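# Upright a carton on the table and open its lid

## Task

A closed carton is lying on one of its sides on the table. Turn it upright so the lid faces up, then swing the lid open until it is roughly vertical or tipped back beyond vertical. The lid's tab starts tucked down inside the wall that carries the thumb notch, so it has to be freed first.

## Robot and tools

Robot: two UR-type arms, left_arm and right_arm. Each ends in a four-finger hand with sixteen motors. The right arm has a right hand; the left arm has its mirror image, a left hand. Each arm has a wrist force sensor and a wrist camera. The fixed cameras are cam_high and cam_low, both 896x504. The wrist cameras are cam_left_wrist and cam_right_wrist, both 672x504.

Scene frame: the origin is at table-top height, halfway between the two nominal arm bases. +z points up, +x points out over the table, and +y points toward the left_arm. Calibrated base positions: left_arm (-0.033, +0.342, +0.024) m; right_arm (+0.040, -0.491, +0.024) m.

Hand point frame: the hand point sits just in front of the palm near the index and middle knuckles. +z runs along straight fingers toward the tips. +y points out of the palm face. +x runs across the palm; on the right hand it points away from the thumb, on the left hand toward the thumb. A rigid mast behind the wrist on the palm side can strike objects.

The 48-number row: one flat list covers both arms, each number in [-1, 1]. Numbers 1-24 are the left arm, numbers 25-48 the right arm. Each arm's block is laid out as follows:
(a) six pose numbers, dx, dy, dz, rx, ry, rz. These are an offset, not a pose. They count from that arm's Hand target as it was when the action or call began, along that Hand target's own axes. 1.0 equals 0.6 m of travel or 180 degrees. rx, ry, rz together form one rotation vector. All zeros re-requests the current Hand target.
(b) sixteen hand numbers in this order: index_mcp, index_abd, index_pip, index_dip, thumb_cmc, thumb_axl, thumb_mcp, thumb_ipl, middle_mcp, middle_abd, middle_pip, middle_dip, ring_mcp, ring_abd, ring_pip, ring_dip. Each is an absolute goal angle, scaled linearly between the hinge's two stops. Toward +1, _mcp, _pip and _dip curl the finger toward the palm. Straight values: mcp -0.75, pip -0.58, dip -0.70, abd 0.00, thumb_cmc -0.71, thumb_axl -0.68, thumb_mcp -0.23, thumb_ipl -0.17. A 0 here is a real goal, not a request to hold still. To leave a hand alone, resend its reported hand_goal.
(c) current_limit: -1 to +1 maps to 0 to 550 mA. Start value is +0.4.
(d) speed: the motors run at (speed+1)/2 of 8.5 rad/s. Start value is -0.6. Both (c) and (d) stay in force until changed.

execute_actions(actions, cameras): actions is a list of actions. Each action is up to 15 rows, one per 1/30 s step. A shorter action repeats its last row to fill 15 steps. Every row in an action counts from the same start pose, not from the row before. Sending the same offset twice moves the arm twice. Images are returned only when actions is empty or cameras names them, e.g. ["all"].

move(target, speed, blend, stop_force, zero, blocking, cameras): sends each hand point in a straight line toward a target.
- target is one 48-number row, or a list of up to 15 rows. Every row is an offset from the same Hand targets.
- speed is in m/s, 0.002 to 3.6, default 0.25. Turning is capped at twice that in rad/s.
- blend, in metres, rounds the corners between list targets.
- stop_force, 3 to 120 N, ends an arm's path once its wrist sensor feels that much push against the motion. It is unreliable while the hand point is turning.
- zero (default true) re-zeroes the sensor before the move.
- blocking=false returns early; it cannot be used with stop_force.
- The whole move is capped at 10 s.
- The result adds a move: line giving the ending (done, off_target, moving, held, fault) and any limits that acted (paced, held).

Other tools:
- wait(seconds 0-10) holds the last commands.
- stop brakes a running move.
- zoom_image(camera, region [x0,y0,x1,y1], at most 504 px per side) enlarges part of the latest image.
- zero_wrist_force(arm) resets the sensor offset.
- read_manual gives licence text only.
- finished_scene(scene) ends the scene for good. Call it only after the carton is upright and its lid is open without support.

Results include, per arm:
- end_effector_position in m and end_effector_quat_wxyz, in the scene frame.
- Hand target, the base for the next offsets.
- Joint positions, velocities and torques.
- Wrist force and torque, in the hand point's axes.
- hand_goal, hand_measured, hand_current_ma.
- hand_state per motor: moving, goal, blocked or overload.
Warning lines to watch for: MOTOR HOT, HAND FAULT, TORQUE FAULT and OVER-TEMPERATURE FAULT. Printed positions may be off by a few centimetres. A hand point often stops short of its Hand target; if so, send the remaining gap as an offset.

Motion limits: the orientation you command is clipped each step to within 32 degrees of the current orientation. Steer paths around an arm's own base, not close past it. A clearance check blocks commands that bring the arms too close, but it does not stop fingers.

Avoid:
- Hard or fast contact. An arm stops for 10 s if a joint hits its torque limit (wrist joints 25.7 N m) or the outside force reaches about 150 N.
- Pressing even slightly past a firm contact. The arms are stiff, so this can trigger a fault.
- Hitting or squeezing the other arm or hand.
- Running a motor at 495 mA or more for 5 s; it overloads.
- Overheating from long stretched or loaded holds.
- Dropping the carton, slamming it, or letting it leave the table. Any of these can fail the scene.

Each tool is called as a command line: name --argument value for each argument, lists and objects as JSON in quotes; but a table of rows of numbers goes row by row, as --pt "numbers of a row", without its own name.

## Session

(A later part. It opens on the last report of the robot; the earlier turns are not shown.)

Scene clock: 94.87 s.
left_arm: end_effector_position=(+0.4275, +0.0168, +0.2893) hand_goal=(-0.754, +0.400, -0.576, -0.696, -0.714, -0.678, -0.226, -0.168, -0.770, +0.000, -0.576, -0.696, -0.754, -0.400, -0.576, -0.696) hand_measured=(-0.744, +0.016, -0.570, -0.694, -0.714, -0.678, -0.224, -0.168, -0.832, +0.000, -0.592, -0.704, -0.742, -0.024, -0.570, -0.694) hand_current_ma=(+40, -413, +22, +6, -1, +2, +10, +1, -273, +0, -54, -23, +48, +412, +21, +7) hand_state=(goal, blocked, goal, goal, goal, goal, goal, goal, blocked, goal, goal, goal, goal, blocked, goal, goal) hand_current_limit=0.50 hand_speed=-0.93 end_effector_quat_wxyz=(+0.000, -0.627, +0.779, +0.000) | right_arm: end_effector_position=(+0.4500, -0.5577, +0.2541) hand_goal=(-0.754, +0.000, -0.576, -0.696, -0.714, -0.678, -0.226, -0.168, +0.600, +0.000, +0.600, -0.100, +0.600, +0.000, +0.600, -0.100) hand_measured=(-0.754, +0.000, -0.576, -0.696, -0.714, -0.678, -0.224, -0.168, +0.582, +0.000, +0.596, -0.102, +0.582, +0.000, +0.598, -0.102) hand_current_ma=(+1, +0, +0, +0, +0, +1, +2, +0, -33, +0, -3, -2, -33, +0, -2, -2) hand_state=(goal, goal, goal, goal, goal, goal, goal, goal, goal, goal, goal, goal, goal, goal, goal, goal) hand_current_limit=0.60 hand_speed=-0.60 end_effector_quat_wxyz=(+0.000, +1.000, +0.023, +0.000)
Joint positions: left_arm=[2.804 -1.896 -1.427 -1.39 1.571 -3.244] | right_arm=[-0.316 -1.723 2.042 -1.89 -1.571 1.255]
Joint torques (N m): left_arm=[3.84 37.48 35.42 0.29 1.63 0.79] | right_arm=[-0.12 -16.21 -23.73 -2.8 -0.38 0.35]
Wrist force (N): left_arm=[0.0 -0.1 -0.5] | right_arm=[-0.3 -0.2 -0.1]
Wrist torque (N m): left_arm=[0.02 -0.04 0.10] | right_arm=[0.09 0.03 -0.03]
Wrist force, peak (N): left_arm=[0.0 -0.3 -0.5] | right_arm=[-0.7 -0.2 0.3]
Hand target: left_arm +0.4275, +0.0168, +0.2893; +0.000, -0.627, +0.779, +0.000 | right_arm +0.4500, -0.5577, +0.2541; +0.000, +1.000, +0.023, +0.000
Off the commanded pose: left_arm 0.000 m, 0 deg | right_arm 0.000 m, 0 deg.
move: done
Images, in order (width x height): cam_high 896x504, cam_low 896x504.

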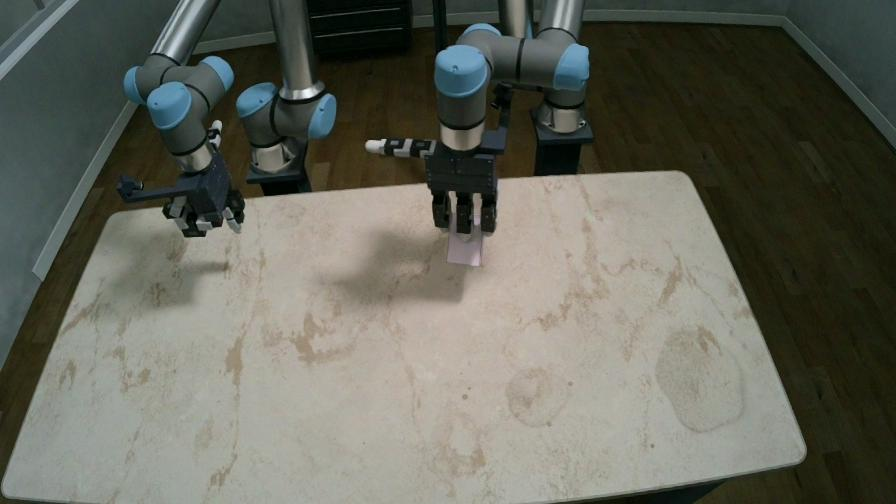

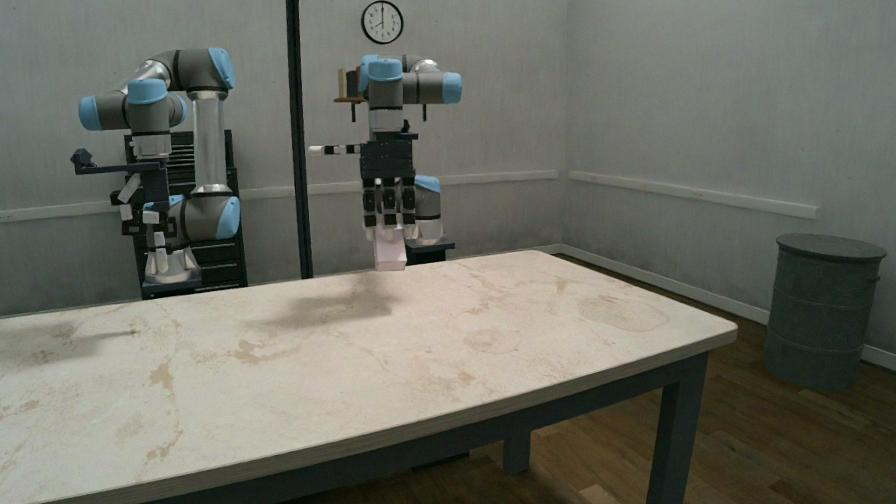

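move --target '[0,0,0,0,0,0,-0.754,0.4,-0.576,-0.696,-0.714,-0.678,-0.226,-0.168,-0.6,0,-0.576,-0.696,-0.754,-0.4,-0.576,-0.696,0.5,-0.93,0,0,0,0,0,0,-0.754,0,-0.576,-0.696,-0.714,-0.678,-0.226,-0.168,0.6,0,0.6,-0.1,0.6,0,0.6,-0.1,0.6,-0.6]' --cameras '["cam_high","cam_low"]'

zoom_image --camera "cam_low" --region '[330, 180, 450, 290]'

zoom_image --camera "cam_high" --region '[410, 180, 510, 280]'

Scene clock: 103.10 s.
left_arm: end_effector_position=(+0.4275, +0.0168, +0.2893) hand_goal=(-0.754, +0.400, -0.576, -0.696, -0.714, -0.678, -0.226, -0.168, -0.600, +0.000, -0.576, -0.696, -0.754, -0.400, -0.576, -0.696) hand_measured=(-0.738, +0.016, -0.564, -0.692, -0.714, -0.678, -0.224, -0.168, -0.802, +0.000, -0.600, -0.708, -0.736, -0.024, -0.566, -0.692) hand_current_ma=(+62, -412, +38, +12, -1, +2, +10, +1, -412, +0, -86, -38, +71, +412, +33, +14) hand_state=(goal, blocked, goal, goal, goal, goal, goal, goal, blocked, goal, blocked, goal, goal, blocked, goal, goal) hand_current_limit=0.50 hand_speed=-0.93 end_effector_quat_wxyz=(+0.000, -0.627, +0.779, +0.000) | right_arm: end_effector_position=(+0.4500, -0.5577, +0.2541) hand_goal=(-0.754, +0.000, -0.576, -0.696, -0.714, -0.678, -0.226, -0.168, +0.600, +0.000, +0.600, -0.100, +0.600, +0.000, +0.600, -0.100) hand_measured=(-0.754, +0.000, -0.576, -0.696, -0.714, -0.678, -0.224, -0.168, +0.582, +0.000, +0.596, -0.102, +0.582, +0.000, +0.598, -0.102) hand_current_ma=(+1, +0, +0, +0, +0, +1, +2, +0, -33, +0, -3, -2, -33, +0, -2, -2) hand_state=(goal, goal, goal, goal, goal, goal, goal, goal, goal, goal, goal, goal, goal, goal, goal, goal) hand_current_limit=0.60 hand_speed=-0.60 end_effector_quat_wxyz=(+0.000, +1.000, +0.023, +0.000)
Joint positions: left_arm=[2.804 -1.896 -1.427 -1.39 1.571 -3.244] | right_arm=[-0.316 -1.723 2.042 -1.89 -1.571 1.255]
Joint torques (N m): left_arm=[2.19 34.92 35.55 0.42 1.63 0.8] | right_arm=[-0.22 -16.76 -23.35 -2.9 -0.46 0.41]
Wrist force (N): left_arm=[0.0 0.0 -0.4] | right_arm=[-0.5 -0.5 -0.1]
Wrist torque (N m): left_arm=[0.03 -0.05 0.10] | right_arm=[0.05 0.06 -0.06]
Wrist force, peak (N): left_arm=[-0.1 -0.1 -0.5] | right_arm=[-0.6 -0.5 0.1]
Hand target: left_arm +0.4275, +0.0168, +0.2893; +0.000, -0.627, +0.779, +0.000 | right_arm +0.4500, -0.5577, +0.2541; +0.000, +1.000, +0.023, +0.000
Off the commanded pose: left_arm 0.000 m, 0 deg | right_arm 0.000 m, 0 deg.
move: done
Images, in order (width x height): cam_high 896x504, cam_low 896x504.

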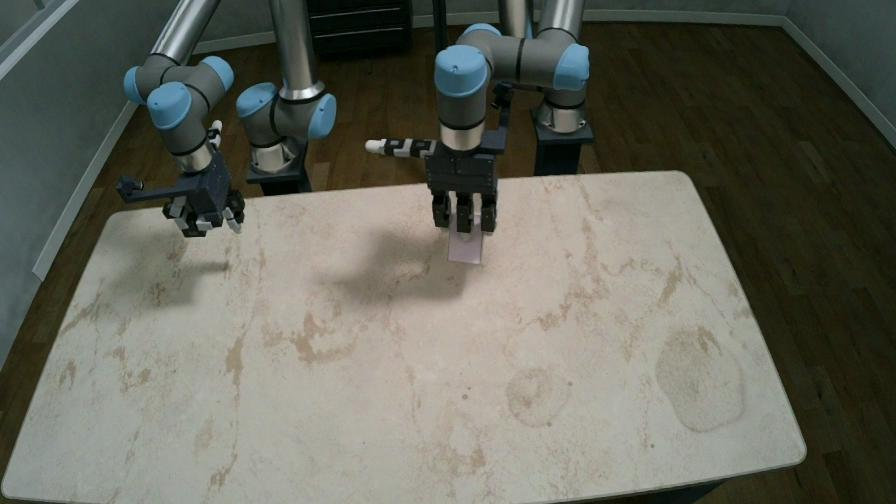

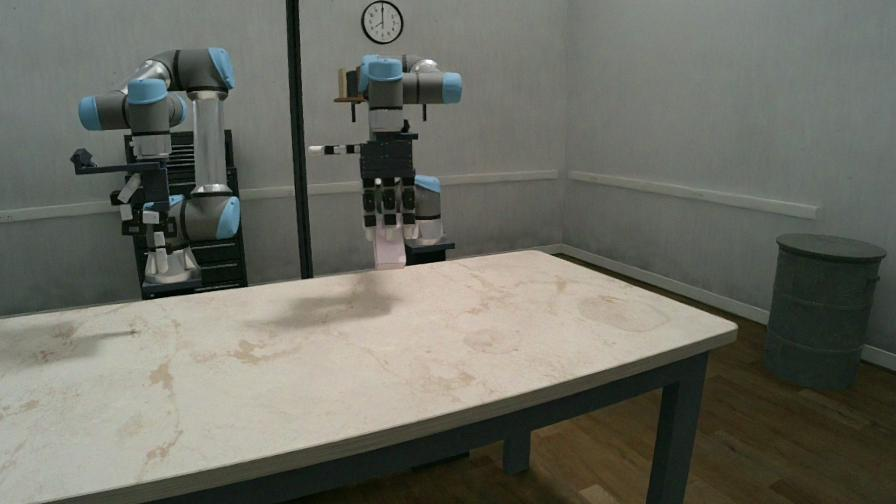

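Scaled by 4.200 from the camera's 896x504 image, which has a finer 1280x720 frame.

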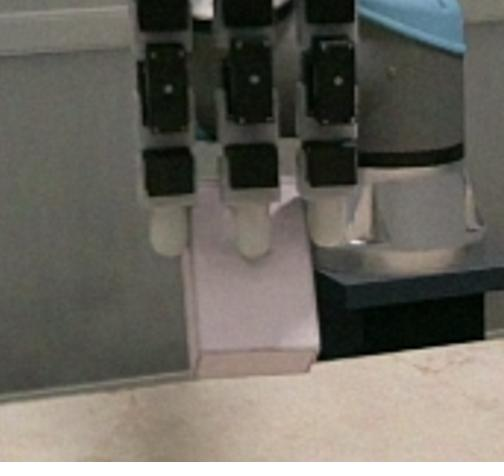

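Scaled by 5.040 from the camera's 896x504 image, which has a finer 1280x720 frame.

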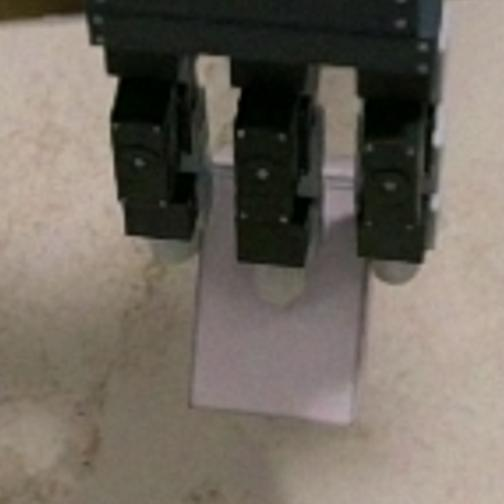

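move --target '[0,-0.148,-0.033,-0.1944,0,0,-0.754,0.4,-0.576,-0.696,-0.714,-0.678,-0.226,-0.168,-0.77,0,-0.576,-0.696,-0.754,-0.4,-0.576,-0.696,0.5,-0.93,0,0,0,0,0,0,-0.754,0,-0.576,-0.696,-0.714,-0.678,-0.226,-0.168,0.6,0,0.6,-0.1,0.6,0,0.6,-0.1,0.6,-0.6]' --speed 0.12 --cameras '["cam_high","cam_low"]'

zoom_image --camera "cam_low" --region '[330, 180, 450, 290]'

zoom_image --camera "cam_high" --region '[410, 180, 510, 280]'

Scene clock: 117.13 s.
left_arm: end_effector_position=(+0.5142, -0.0023, +0.3091) hand_goal=(-0.754, +0.400, -0.576, -0.696, -0.714, -0.678, -0.226, -0.168, -0.770, +0.000, -0.576, -0.696, -0.754, -0.400, -0.576, -0.696) hand_measured=(-0.738, +0.016, -0.564, -0.692, -0.716, -0.678, -0.224, -0.168, -0.806, +0.000, -0.600, -0.708, -0.736, -0.024, -0.566, -0.692) hand_current_ma=(+60, -412, +38, +12, -8, +2, +10, +1, -147, +0, -86, -38, +71, +412, +33, +14) hand_state=(goal, blocked, goal, goal, goal, goal, goal, goal, blocked, goal, blocked, goal, goal, blocked, goal, goal) hand_current_limit=0.50 hand_speed=-0.93 end_effector_quat_wxyz=(-0.188, -0.598, +0.743, +0.234) | right_arm: end_effector_position=(+0.4500, -0.5577, +0.2541) hand_goal=(-0.754, +0.000, -0.576, -0.696, -0.714, -0.678, -0.226, -0.168, +0.600, +0.000, +0.600, -0.100, +0.600, +0.000, +0.600, -0.100) hand_measured=(-0.754, +0.000, -0.576, -0.696, -0.714, -0.678, -0.224, -0.168, +0.582, +0.000, +0.596, -0.102, +0.582, +0.000, +0.598, -0.102) hand_current_ma=(+1, +0, +0, +0, +0, +1, +2, +0, -33, +0, -3, -2, -33, +0, -2, -2) hand_state=(goal, goal, goal, goal, goal, goal, goal, goal, goal, goal, goal, goal, goal, goal, goal, goal) hand_current_limit=0.60 hand_speed=-0.60 end_effector_quat_wxyz=(+0.000, +1.000, +0.023, +0.000)
Joint positions: left_arm=[2.829 -2.576 -0.331 -2.414 1.527 -3.204] | right_arm=[-0.316 -1.723 2.042 -1.89 -1.571 1.255]
Joint torques (N m): left_arm=[-12.92 51.81 35.15 -2.44 1.87 1.29] | right_arm=[-0.09 -18 -24.11 -2.64 -0.36 0.41]
Wrist force (N): left_arm=[0.3 -0.6 0.2] | right_arm=[-0.1 0.1 0.0]
Wrist torque (N m): left_arm=[-0.22 -0.05 -0.02] | right_arm=[0.12 0.02 -0.02]
Wrist force, peak (N): left_arm=[0.3 -1.1 0.1] | right_arm=[-0.4 -0.6 -0.4]
Hand target: left_arm +0.5143, -0.0023, +0.3091; -0.188, -0.598, +0.743, +0.234 | right_arm +0.4500, -0.5577, +0.2541; +0.000, +1.000, +0.023, +0.000
Off the commanded pose: left_arm 0.000 m, 0 deg | right_arm 0.000 m, 0 deg.
move: done
Images, in order (width x height): cam_high 896x504, cam_low 896x504.

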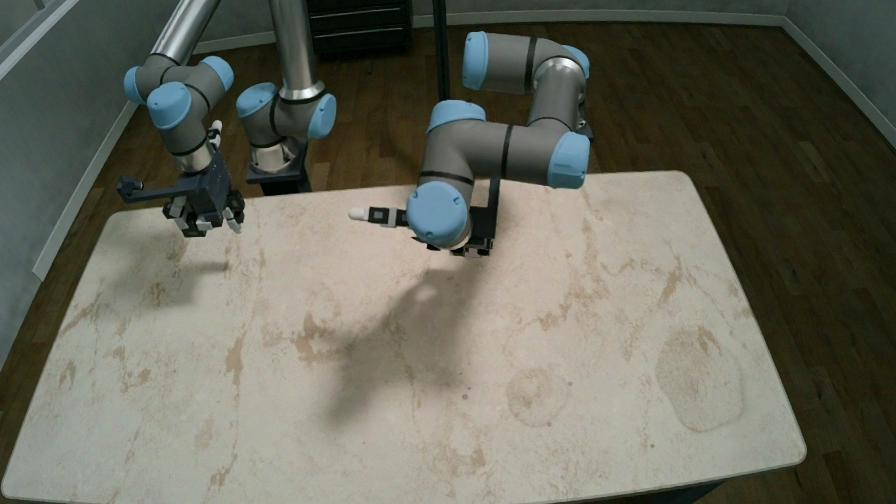

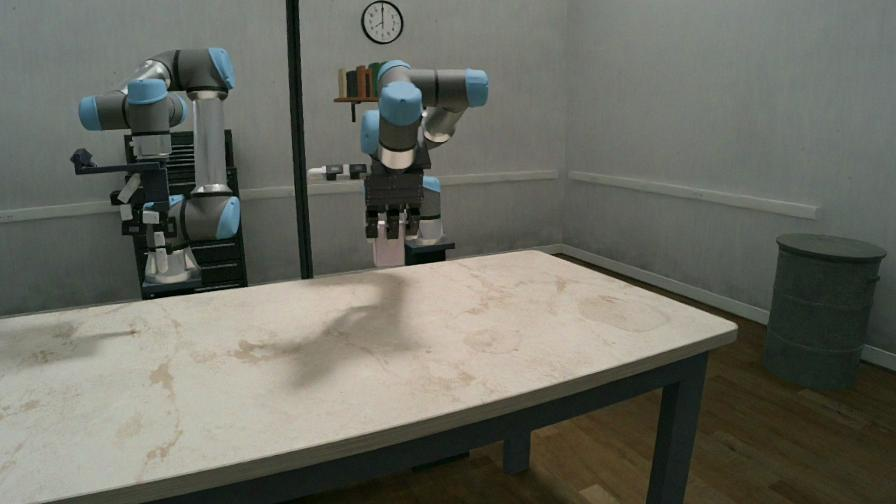

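Scaled by 4.200 from the camera's 896x504 image, which has a finer 1280x720 frame.

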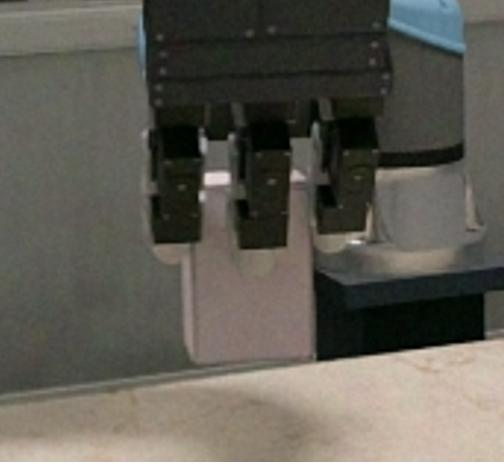

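Scaled by 5.040 from the camera's 896x504 image, which has a finer 1280x720 frame.

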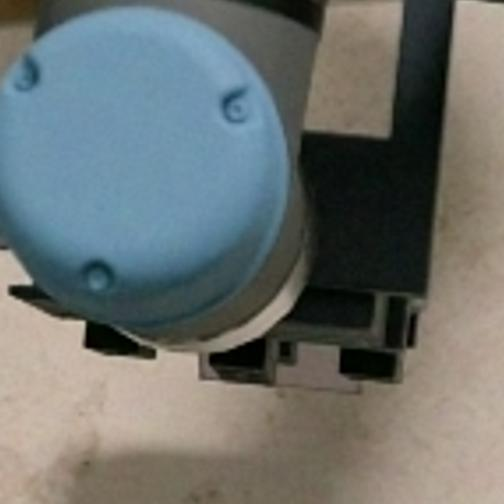

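move --target '[0.0797,0.1003,0.0702,0,-0.2487,0.3549,-0.754,0.4,-0.576,-0.696,-0.714,-0.678,-0.226,-0.168,-0.77,0,-0.576,-0.696,-0.754,-0.4,-0.576,-0.696,0.5,-0.93,0,0,0,0,0,0,-0.754,0,-0.576,-0.696,-0.714,-0.678,-0.226,-0.168,0.6,0,0.6,-0.1,0.6,0,0.6,-0.1,0.6,-0.6]' --speed 0.18 --cameras '["cam_high","cam_low"]'

zoom_image --camera "cam_low" --region '[270, 180, 450, 310]'

zoom_image --camera "cam_high" --region '[390, 150, 510, 270]'

Scene clock: 130.23 s.
left_arm: end_effector_position=(+0.4971, -0.0089, +0.3092) hand_goal=(-0.754, +0.400, -0.576, -0.696, -0.714, -0.678, -0.226, -0.168, -0.770, +0.000, -0.576, -0.696, -0.754, -0.400, -0.576, -0.696) hand_measured=(-0.738, +0.016, -0.564, -0.692, -0.716, -0.678, -0.224, -0.168, -0.806, +0.000, -0.600, -0.708, -0.736, -0.024, -0.566, -0.692) hand_current_ma=(+58, -412, +38, +12, -8, +2, +10, +1, -148, +0, -86, -38, +71, +412, +33, +14) hand_state=(goal, blocked, goal, goal, goal, goal, goal, goal, blocked, goal, blocked, goal, goal, blocked, goal, goal) hand_current_limit=0.50 hand_speed=-0.93 end_effector_quat_wxyz=(-0.153, -0.486, +0.821, +0.259) | right_arm: end_effector_position=(+0.4500, -0.5577, +0.2541) hand_goal=(-0.754, +0.000, -0.576, -0.696, -0.714, -0.678, -0.226, -0.168, +0.600, +0.000, +0.600, -0.100, +0.600, +0.000, +0.600, -0.100) hand_measured=(-0.754, +0.000, -0.576, -0.696, -0.714, -0.678, -0.224, -0.168, +0.582, +0.000, +0.596, -0.102, +0.582, +0.000, +0.598, -0.102) hand_current_ma=(+1, +0, +0, +0, +0, +1, +2, +0, -33, +0, -3, -2, -33, +0, -2, -2) hand_state=(goal, goal, goal, goal, goal, goal, goal, goal, goal, goal, goal, goal, goal, goal, goal, goal) hand_current_limit=0.60 hand_speed=-0.60 end_effector_quat_wxyz=(+0.000, +1.000, +0.023, +0.000)
Joint positions: left_arm=[2.745 -2.593 -0.298 -2.429 1.643 -3.039] | right_arm=[-0.316 -1.723 2.042 -1.89 -1.571 1.255]
Joint torques (N m): left_arm=[11.77 51.84 34.14 -2.14 -1.89 -1.26] | right_arm=[-1.3 -17.72 -22.24 -2.72 -0.3 0.38]
Wrist force (N): left_arm=[-0.3 -0.4 0.1] | right_arm=[-0.3 0.0 0.1]
Wrist torque (N m): left_arm=[-0.18 0.00 0.06] | right_arm=[0.09 0.03 -0.03]
Wrist force, peak (N): left_arm=[2.6 -0.4 0.3] | right_arm=[-0.3 -0.5 -0.5]
Hand target: left_arm +0.4972, -0.0088, +0.3092; -0.153, -0.486, +0.821, +0.259 (not the last commanded pose) | right_arm +0.4500, -0.5577, +0.2541; +0.000, +1.000, +0.023, +0.000
Off the commanded pose: left_arm 0.069 m, 62 deg | right_arm 0.000 m, 0 deg.
move: held (left_arm; a check stopped the path); limits=held
pose unreachable (left arm): on one or more control steps of this call, first in action 0 (counted from 0), this arm could not follow its commanded pose, so it was not sent that pose on those steps. It may still have moved: this result reports where it is.
cause: moving toward the commanded pose would bring two parts of the arm too close to each other (joints 4 (wrist 1) to 6 (wrist 3) lie between them).
Images, in order (width x height): cam_high 896x504, cam_low 896x504.

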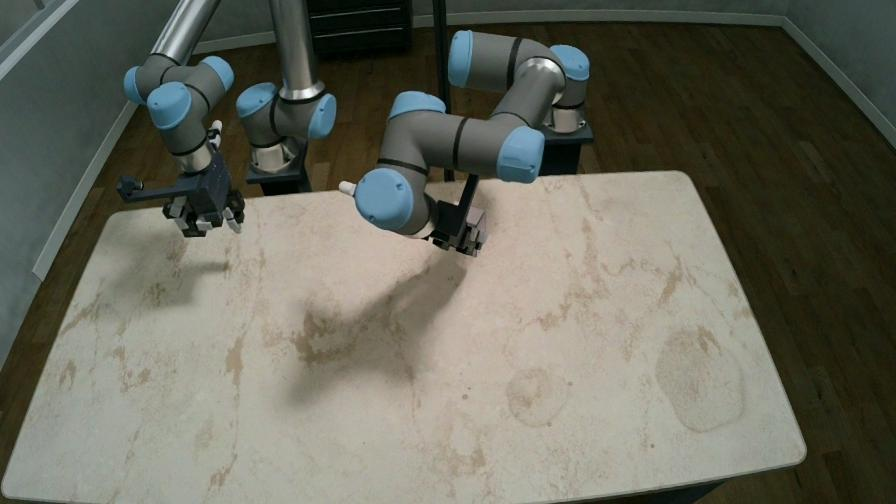

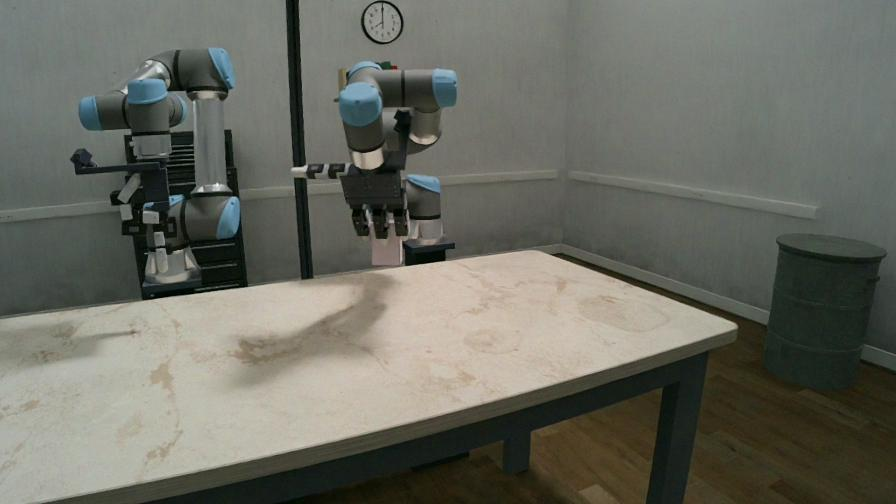

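Scaled by 2.800 from the camera's 896x504 image, which has a finer 1280x720 frame.

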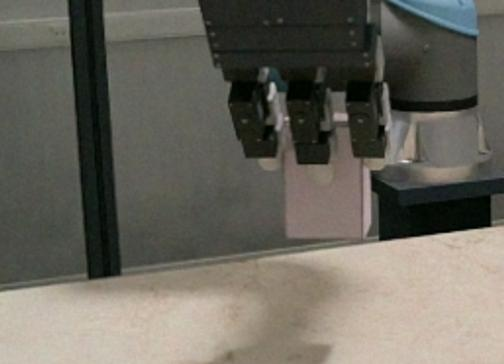

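Scaled by 4.200 from the camera's 896x504 image, which has a finer 1280x720 frame.

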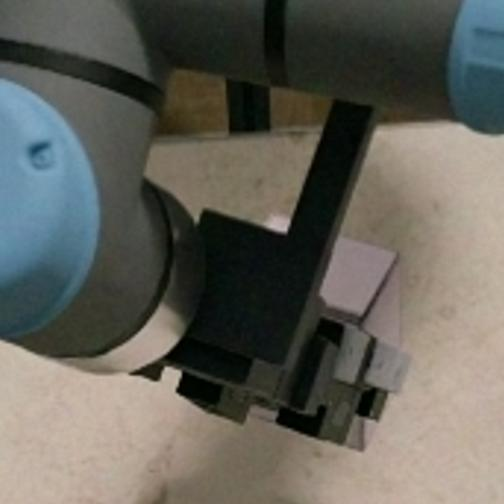

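move --target '[0.0123,0.024,0.017,0,0.3785,-0.54,-0.754,0.4,-0.576,-0.696,-0.714,-0.678,-0.226,-0.168,-0.77,0,-0.576,-0.696,-0.754,-0.4,-0.576,-0.696,0.5,-0.93,0,0,0,0,0,0,-0.754,0,-0.576,-0.696,-0.714,-0.678,-0.226,-0.168,-0.754,0,-0.576,-0.696,-0.754,0,-0.576,-0.696,0.4,-0.6]' --speed 0.2 --cameras '["cam_high","cam_low"]'

zoom_image --camera "cam_low" --region '[270, 180, 450, 310]'

zoom_image --camera "cam_high" --region '[390, 150, 510, 270]'

Scene clock: 147.17 s.
left_arm: end_effector_position=(+0.4782, -0.0068, +0.3091) hand_goal=(-0.754, +0.400, -0.576, -0.696, -0.714, -0.678, -0.226, -0.168, -0.770, +0.000, -0.576, -0.696, -0.754, -0.400, -0.576, -0.696) hand_measured=(-0.738, +0.016, -0.564, -0.692, -0.716, -0.678, -0.224, -0.168, -0.806, +0.000, -0.600, -0.708, -0.736, -0.024, -0.566, -0.692) hand_current_ma=(+57, -412, +38, +12, -8, +2, +10, +1, -149, +0, -86, -38, +71, +412, +33, +14) hand_state=(goal, blocked, goal, goal, goal, goal, goal, goal, blocked, goal, blocked, goal, goal, blocked, goal, goal) hand_current_limit=0.50 hand_speed=-0.93 end_effector_quat_wxyz=(+0.301, +0.954, -0.001, +0.000) | right_arm: end_effector_position=(+0.4500, -0.5577, +0.2541) hand_goal=(-0.754, +0.000, -0.576, -0.696, -0.714, -0.678, -0.226, -0.168, -0.754, +0.000, -0.576, -0.696, -0.754, +0.000, -0.576, -0.696) hand_measured=(-0.754, +0.000, -0.576, -0.696, -0.714, -0.678, -0.224, -0.168, -0.750, +0.000, -0.574, -0.694, -0.750, +0.000, -0.574, -0.694) hand_current_ma=(+1, +0, +0, +0, +0, +1, +2, +0, +5, +0, +2, +2, +5, +0, +2, +2) hand_state=(goal, goal, goal, goal, goal, goal, goal, goal, goal, goal, goal, goal, goal, goal, goal, goal) hand_current_limit=0.40 hand_speed=-0.60 end_effector_quat_wxyz=(+0.000, +1.000, +0.023, +0.000)
Joint positions: left_arm=[3.094 -1.656 -1.916 -1.121 0.96 -4.746] | right_arm=[-0.316 -1.723 2.042 -1.89 -1.571 1.255]
Joint torques (N m): left_arm=[-14.74 34.11 10.37 5.42 0.76 -1.4] | right_arm=[0.64 -17.13 -22.22 -2.71 -0.39 0.42]
Wrist force (N): left_arm=[-0.2 -0.5 0.5] | right_arm=[-0.2 -0.5 -0.3]
Wrist torque (N m): left_arm=[-0.25 0.04 0.01] | right_arm=[-0.03 0.04 -0.03]
Wrist force, peak (N): left_arm=[-0.4 -0.8 0.6] | right_arm=[-0.5 -0.7 -0.1]
Hand target: left_arm +0.4782, -0.0068, +0.3091; +0.301, +0.954, +0.000, +0.000 | right_arm +0.4500, -0.5577, +0.2541; +0.000, +1.000, +0.023, +0.000
Off the commanded pose: left_arm 0.000 m, 0 deg | right_arm 0.000 m, 0 deg.
move: done
Images, in order (width x height): cam_high 896x504, cam_low 896x504.

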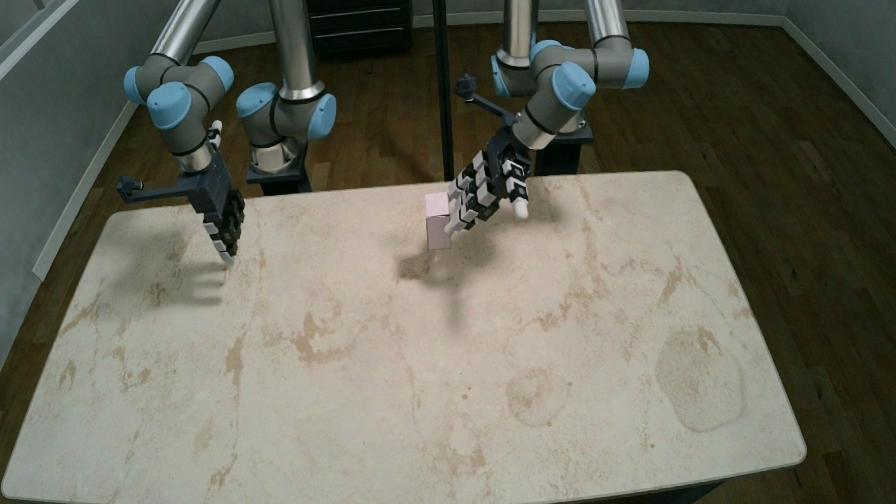

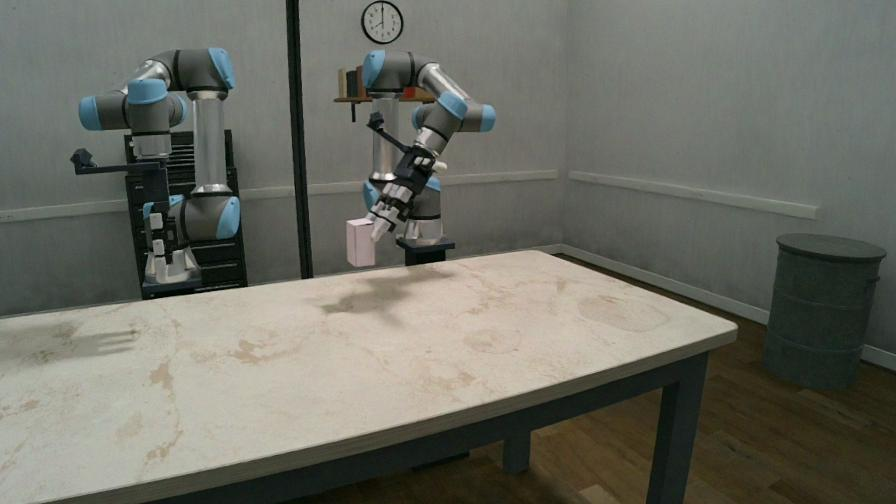

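Scaled by 2.800 from the camera's 896x504 image, which has a finer 1280x720 frame.

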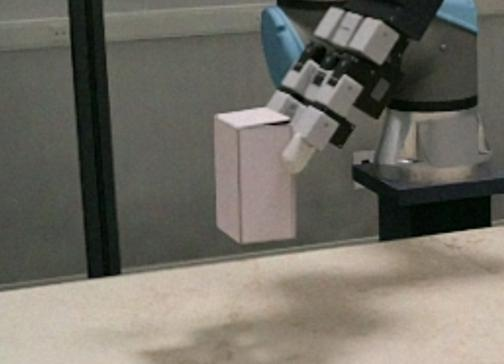

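Scaled by 4.200 from the camera's 896x504 image, which has a finer 1280x720 frame.

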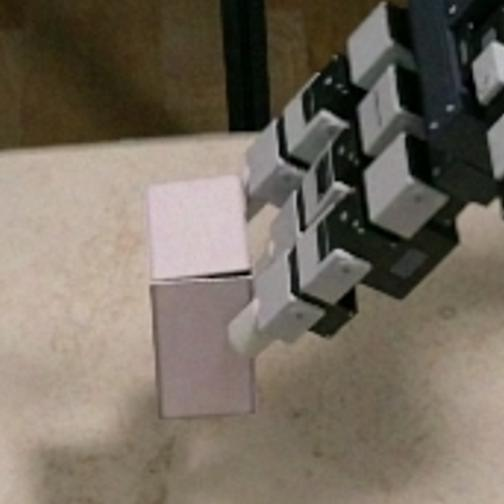

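move --target '[0,-0.0861,0.1229,0,0,0,-0.754,0.4,-0.576,-0.696,-0.714,-0.678,-0.226,-0.168,-0.77,0,-0.576,-0.696,-0.754,-0.4,-0.576,-0.696,0.5,-0.93,0,0,0,0,0,0,-0.754,0,-0.576,-0.696,-0.714,-0.678,-0.226,-0.168,-0.754,0,-0.576,-0.696,-0.754,0,-0.576,-0.696,0.4,-0.6]' --speed 0.025 --stop_force 3 --cameras '["cam_high","cam_low"]'

zoom_image --camera "cam_low" --region '[270, 180, 450, 310]'

zoom_image --camera "cam_high" --region '[390, 170, 510, 290]'

Scene clock: 159.40 s.
left_arm: end_effector_position=(+0.4782, -0.0068, +0.2190) hand_goal=(-0.754, +0.400, -0.576, -0.696, -0.714, -0.678, -0.226, -0.168, -0.770, +0.000, -0.576, -0.696, -0.754, -0.400, -0.576, -0.696) hand_measured=(-0.738, +0.016, -0.564, -0.692, -0.716, -0.678, -0.224, -0.168, -0.806, +0.000, -0.600, -0.708, -0.736, -0.024, -0.566, -0.692) hand_current_ma=(+57, -412, +38, +12, -8, +2, +10, +1, -149, +0, -86, -38, +71, +412, +33, +14) hand_state=(goal, blocked, goal, goal, goal, goal, goal, goal, blocked, goal, blocked, goal, goal, blocked, goal, goal) hand_current_limit=0.50 hand_speed=-0.93 end_effector_quat_wxyz=(+0.301, +0.954, +0.000, +0.000) | right_arm: end_effector_position=(+0.4500, -0.5577, +0.2541) hand_goal=(-0.754, +0.000, -0.576, -0.696, -0.714, -0.678, -0.226, -0.168, -0.754, +0.000, -0.576, -0.696, -0.754, +0.000, -0.576, -0.696) hand_measured=(-0.754, +0.000, -0.576, -0.696, -0.714, -0.678, -0.224, -0.168, -0.750, +0.000, -0.574, -0.694, -0.750, +0.000, -0.574, -0.694) hand_current_ma=(+1, +0, +0, +0, +0, +1, +2, +0, +5, +0, +2, +2, +5, +0, +2, +2) hand_state=(goal, goal, goal, goal, goal, goal, goal, goal, goal, goal, goal, goal, goal, goal, goal, goal) hand_current_limit=0.40 hand_speed=-0.60 end_effector_quat_wxyz=(+0.000, +1.000, +0.023, +0.000)
Joint positions: left_arm=[3.094 -1.778 -2.042 -0.873 0.96 -4.746] | right_arm=[-0.316 -1.723 2.042 -1.89 -1.571 1.255]
Joint torques (N m): left_arm=[4.17 19.8 5.8 5.58 -1.54 -1.6] | right_arm=[-0.81 -17.11 -23.21 -2.74 -0.69 0.4]
Wrist force (N): left_arm=[-0.3 -0.3 0.0] | right_arm=[-0.5 -0.4 -0.1]
Wrist torque (N m): left_arm=[-0.21 0.05 0.02] | right_arm=[-0.03 0.07 -0.06]
Wrist force, peak (N): left_arm=[-0.1 -0.5 0.6] | right_arm=[-0.4 -0.7 -0.3]
Hand target: left_arm +0.4782, -0.0068, +0.2190; +0.301, +0.954, +0.000, +0.000 | right_arm +0.4500, -0.5577, +0.2541; +0.000, +1.000, +0.023, +0.000
Off the commanded pose: left_arm 0.000 m, 0 deg | right_arm 0.000 m, 0 deg.
move: done
Images, in order (width x height): cam_high 896x504, cam_low 896x504.

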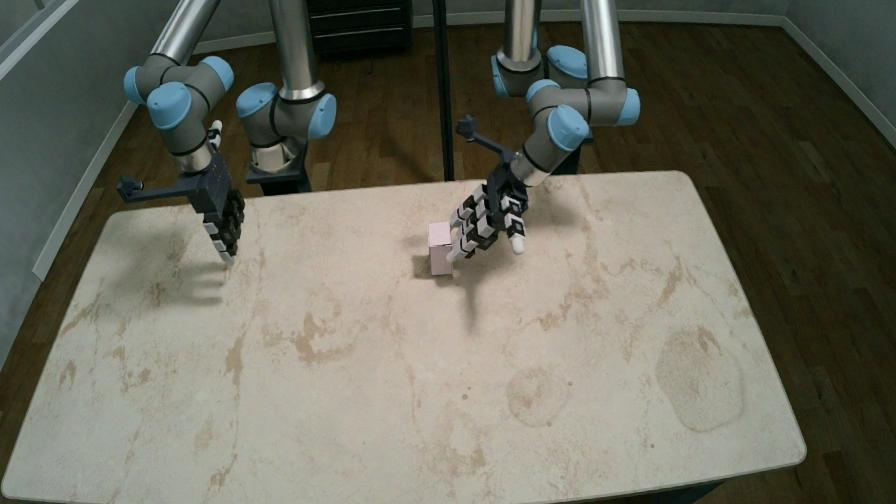

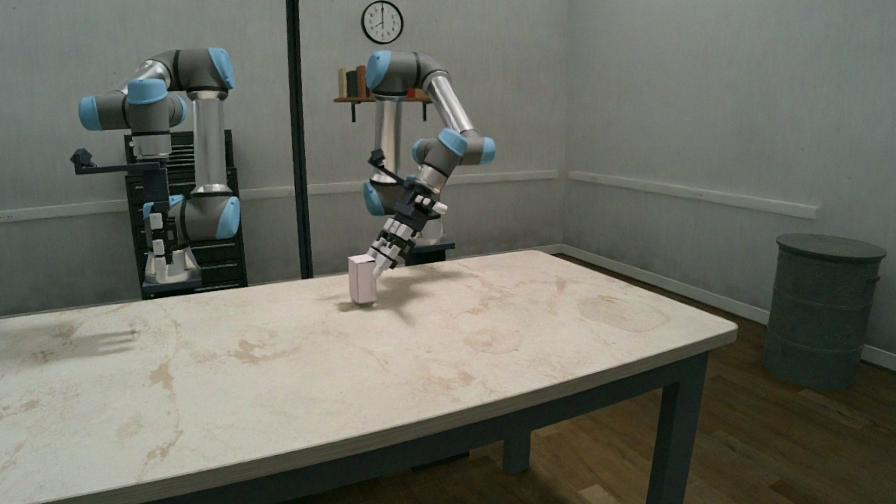

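Scaled by 2.800 from the camera's 896x504 image, which has a finer 1280x720 frame.

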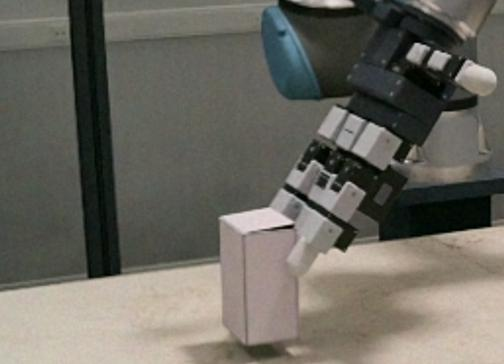

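Scaled by 4.200 from the camera's 896x504 image, which has a finer 1280x720 frame.

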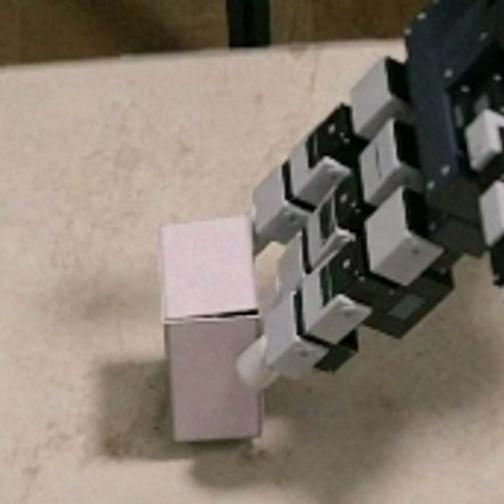

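move --target '[0,-0.024,0.0343,0,0,0,-0.754,0.4,-0.576,-0.696,-0.714,-0.678,-0.226,-0.168,-0.77,0,-0.576,-0.696,-0.754,-0.4,-0.576,-0.696,0.5,-0.93,0,0,0,0,0,0,-0.754,0,-0.576,-0.696,-0.714,-0.678,-0.226,-0.168,-0.754,0,-0.576,-0.696,-0.754,0,-0.576,-0.696,0.4,-0.6]' --speed 0.008 --stop_force 3 --cameras '["cam_high","cam_low"]'

zoom_image --camera "cam_low" --region '[270, 180, 450, 310]'

zoom_image --camera "cam_high" --region '[390, 170, 510, 290]'

Scene clock: 167.93 s.
left_arm: end_effector_position=(+0.4782, -0.0068, +0.2036) hand_goal=(-0.754, +0.400, -0.576, -0.696, -0.714, -0.678, -0.226, -0.168, -0.770, +0.000, -0.576, -0.696, -0.754, -0.400, -0.576, -0.696) hand_measured=(-0.738, +0.016, -0.564, -0.692, -0.716, -0.678, -0.224, -0.168, -0.806, -0.002, -0.598, -0.706, -0.734, -0.028, -0.564, -0.690) hand_current_ma=(+58, -412, +41, +14, -9, +2, +10, +1, -149, -3, -82, -34, +78, +412, +42, +20) hand_state=(goal, blocked, goal, goal, goal, goal, goal, goal, blocked, goal, blocked, goal, blocked, blocked, goal, goal) hand_current_limit=0.50 hand_speed=-0.93 end_effector_quat_wxyz=(+0.301, +0.954, +0.000, +0.000) | right_arm: end_effector_position=(+0.4500, -0.5577, +0.2541) hand_goal=(-0.754, +0.000, -0.576, -0.696, -0.714, -0.678, -0.226, -0.168, -0.754, +0.000, -0.576, -0.696, -0.754, +0.000, -0.576, -0.696) hand_measured=(-0.754, +0.000, -0.576, -0.696, -0.714, -0.678, -0.224, -0.168, -0.750, +0.000, -0.574, -0.694, -0.750, +0.000, -0.574, -0.694) hand_current_ma=(+1, +0, +0, +0, +0, +1, +2, +0, +5, +0, +2, +2, +5, +0, +2, +2) hand_state=(goal, goal, goal, goal, goal, goal, goal, goal, goal, goal, goal, goal, goal, goal, goal, goal) hand_current_limit=0.40 hand_speed=-0.60 end_effector_quat_wxyz=(+0.000, +1.000, +0.023, +0.000)
Joint positions: left_arm=[3.094 -1.804 -2.059 -0.829 0.96 -4.746] | right_arm=[-0.316 -1.723 2.042 -1.89 -1.571 1.255]
Joint torques (N m): left_arm=[-12.89 36.19 30.28 -0.44 -1.67 0.16] | right_arm=[1.06 -17.92 -23.37 -2.68 -0.66 0.55]
Wrist force (N): left_arm=[0.7 0.6 -1.0] | right_arm=[-0.4 -0.5 0.0]
Wrist torque (N m): left_arm=[-0.19 0.07 0.08] | right_arm=[-0.07 0.05 -0.05]
Wrist force, peak (N): left_arm=[1.3 1.6 -2.8] | right_arm=[-0.3 -0.8 -0.1]
Hand target: left_arm +0.4782, -0.0068, +0.2036; +0.301, +0.954, +0.000, +0.000 (not the last commanded pose) | right_arm +0.4500, -0.5577, +0.2541; +0.000, +1.000, +0.023, +0.000
Off the commanded pose: left_arm 0.010 m, 0 deg | right_arm 0.000 m, 0 deg.
move: contact (left_arm)
Images, in order (width x height): cam_high 896x504, cam_low 896x504.

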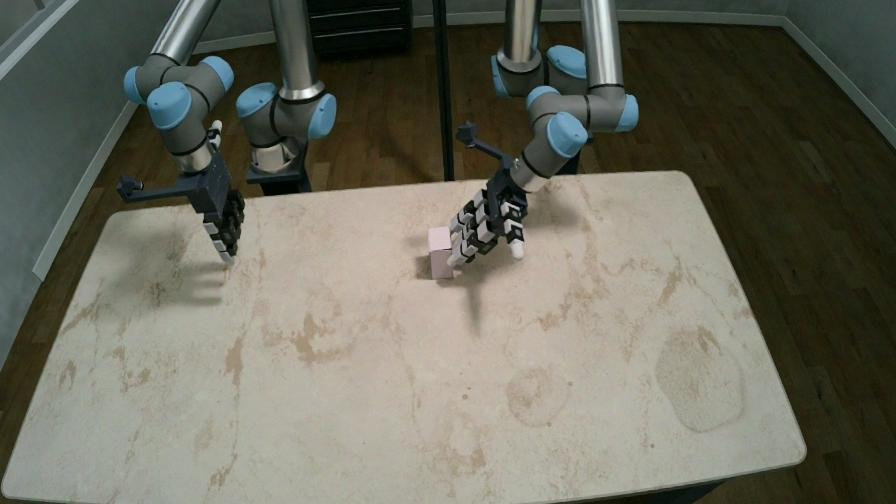

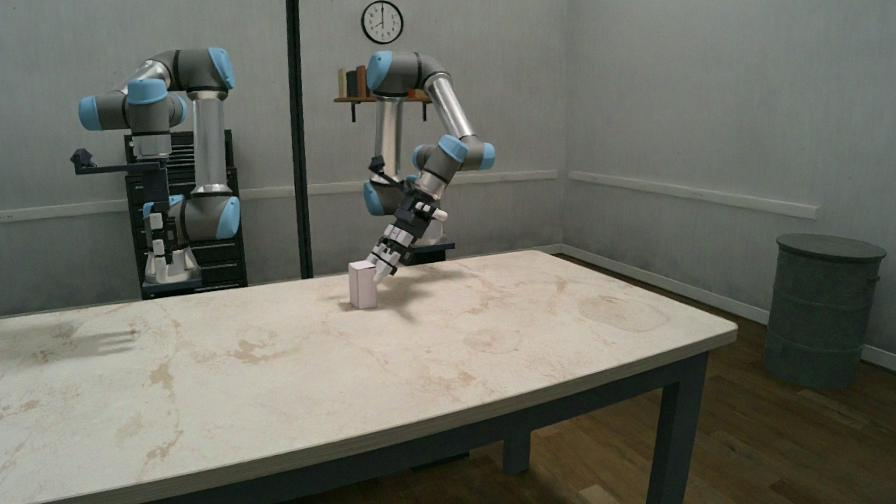

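Scaled by 2.800 from the camera's 896x504 image, which has a finer 1280x720 frame.

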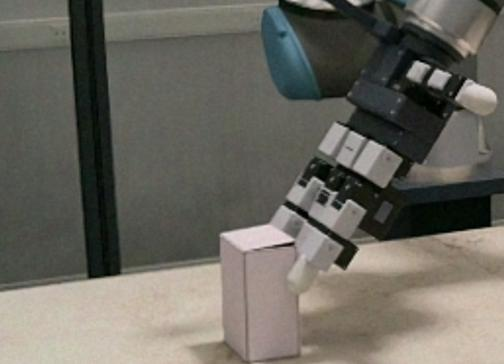

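Scaled by 4.200 from the camera's 896x504 image, which has a finer 1280x720 frame.

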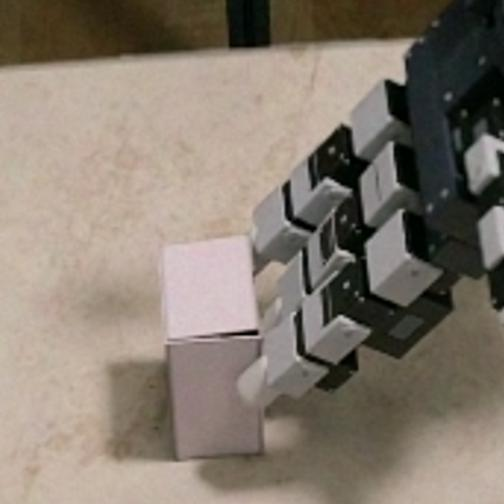

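move --pt "0 0 0 0 0 0 -0.754 -0.16 -0.576 -0.696 -0.714 -0.678 -0.226 -0.168 -0.98 0 -0.576 -0.696 -0.754 0.16 -0.576 -0.696 0.5 -0.85 0 0 0 0 0 0 -0.754 0 -0.576 -0.696 -0.714 -0.678 -0.226 -0.168 -0.754 0 -0.576 -0.696 -0.754 0 -0.576 -0.696 0.4 -0.6" --pt "0 0 -0.25 0 0 0 -0.754 -0.16 -0.576 -0.696 -0.714 -0.678 -0.226 -0.168 -0.98 0 -0.576 -0.696 -0.754 0.16 -0.576 -0.696 0.5 -0.85 0 0 0 0 0 0 -0.754 0 -0.576 -0.696 -0.714 -0.678 -0.226 -0.168 -0.754 0 -0.576 -0.696 -0.754 0 -0.576 -0.696 0.4 -0.6" --speed 0.1 --cameras '["cam_high","cam_low"]'

zoom_image --camera "cam_high" --region '[390, 170, 510, 290]'

zoom_image --camera "cam_low" --region '[290, 200, 450, 330]'

Scene clock: 175.43 s.
left_arm: end_effector_position=(+0.4782, +0.0792, +0.3264) hand_goal=(-0.754, -0.160, -0.576, -0.696, -0.714, -0.678, -0.226, -0.168, -0.980, +0.000, -0.576, -0.696, -0.754, +0.160, -0.576, -0.696) hand_measured=(-0.756, -0.156, -0.574, -0.694, -0.716, -0.678, -0.224, -0.168, -0.980, -0.002, -0.580, -0.698, -0.756, +0.156, -0.574, -0.694) hand_current_ma=(-6, +13, +5, +7, -9, +2, +10, +1, +1, -4, -12, -9, -7, -12, +4, +8) hand_state=(goal, goal, goal, goal, goal, goal, goal, goal, goal, goal, goal, goal, goal, goal, goal, goal) hand_current_limit=0.50 hand_speed=-0.85 end_effector_quat_wxyz=(+0.301, +0.954, +0.000, +0.000) | right_arm: end_effector_position=(+0.4500, -0.5577, +0.2541) hand_goal=(-0.754, +0.000, -0.576, -0.696, -0.714, -0.678, -0.226, -0.168, -0.754, +0.000, -0.576, -0.696, -0.754, +0.000, -0.576, -0.696) hand_measured=(-0.754, +0.000, -0.576, -0.696, -0.714, -0.678, -0.224, -0.168, -0.750, +0.000, -0.574, -0.694, -0.750, +0.000, -0.574, -0.694) hand_current_ma=(+1, +0, +0, +0, +0, +1, +2, +0, +5, +0, +2, +2, +5, +0, +2, +2) hand_state=(goal, goal, goal, goal, goal, goal, goal, goal, goal, goal, goal, goal, goal, goal, goal, goal) hand_current_limit=0.40 hand_speed=-0.60 end_effector_quat_wxyz=(+0.000, +1.000, +0.023, +0.000)
Joint positions: left_arm=[3.272 -1.586 -1.908 -1.322 0.968 -4.53] | right_arm=[-0.316 -1.723 2.042 -1.89 -1.571 1.255]
Joint torques (N m): left_arm=[12.7 28.75 36 -0.43 0.74 1.76] | right_arm=[-1.11 -18.34 -23.38 -3 -0.59 0.18]
Wrist force (N): left_arm=[0.0 -0.2 0.2] | right_arm=[-0.3 -0.5 0.1]
Wrist torque (N m): left_arm=[-0.18 0.02 -0.11] | right_arm=[-0.07 0.04 -0.04]
Wrist force, peak (N): left_arm=[0.6 0.9 -1.4] | right_arm=[-0.6 -0.6 0.0]
Hand target: left_arm +0.4782, +0.0792, +0.3265; +0.301, +0.954, +0.000, +0.000 | right_arm +0.4500, -0.5577, +0.2541; +0.000, +1.000, +0.023, +0.000
Off the commanded pose: left_arm 0.000 m, 0 deg | right_arm 0.000 m, 0 deg.
move: done
Images, in order (width x height): cam_high 896x504, cam_low 896x504.

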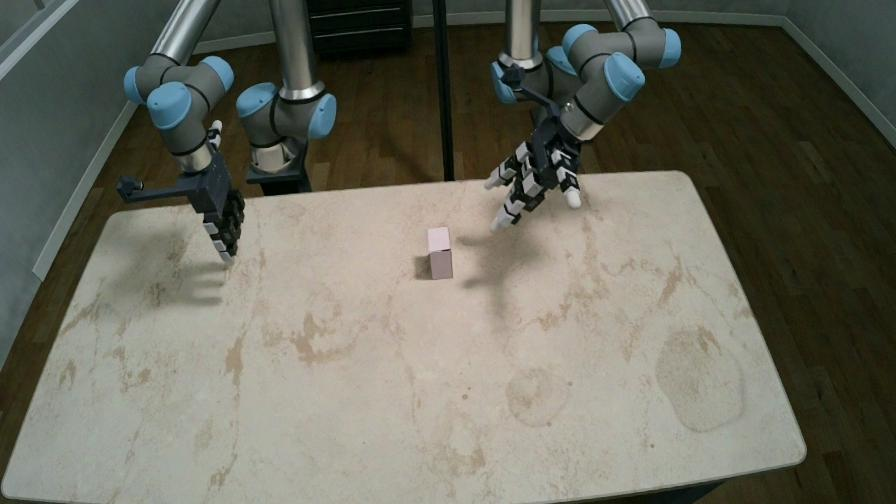

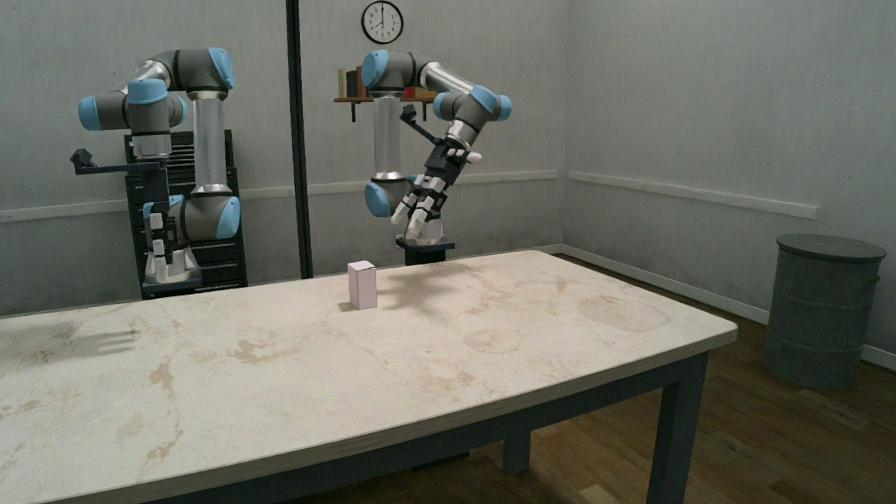

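Scaled by 4.200 from the camera's 896x504 image, which has a finer 1280x720 frame.

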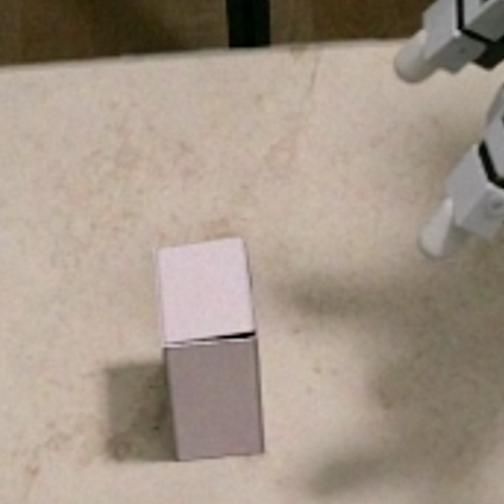

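Scaled by 3.150 from the camera's 896x504 image, which has a finer 1280x720 frame.

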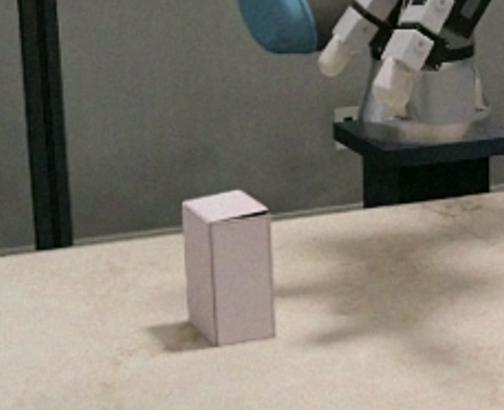

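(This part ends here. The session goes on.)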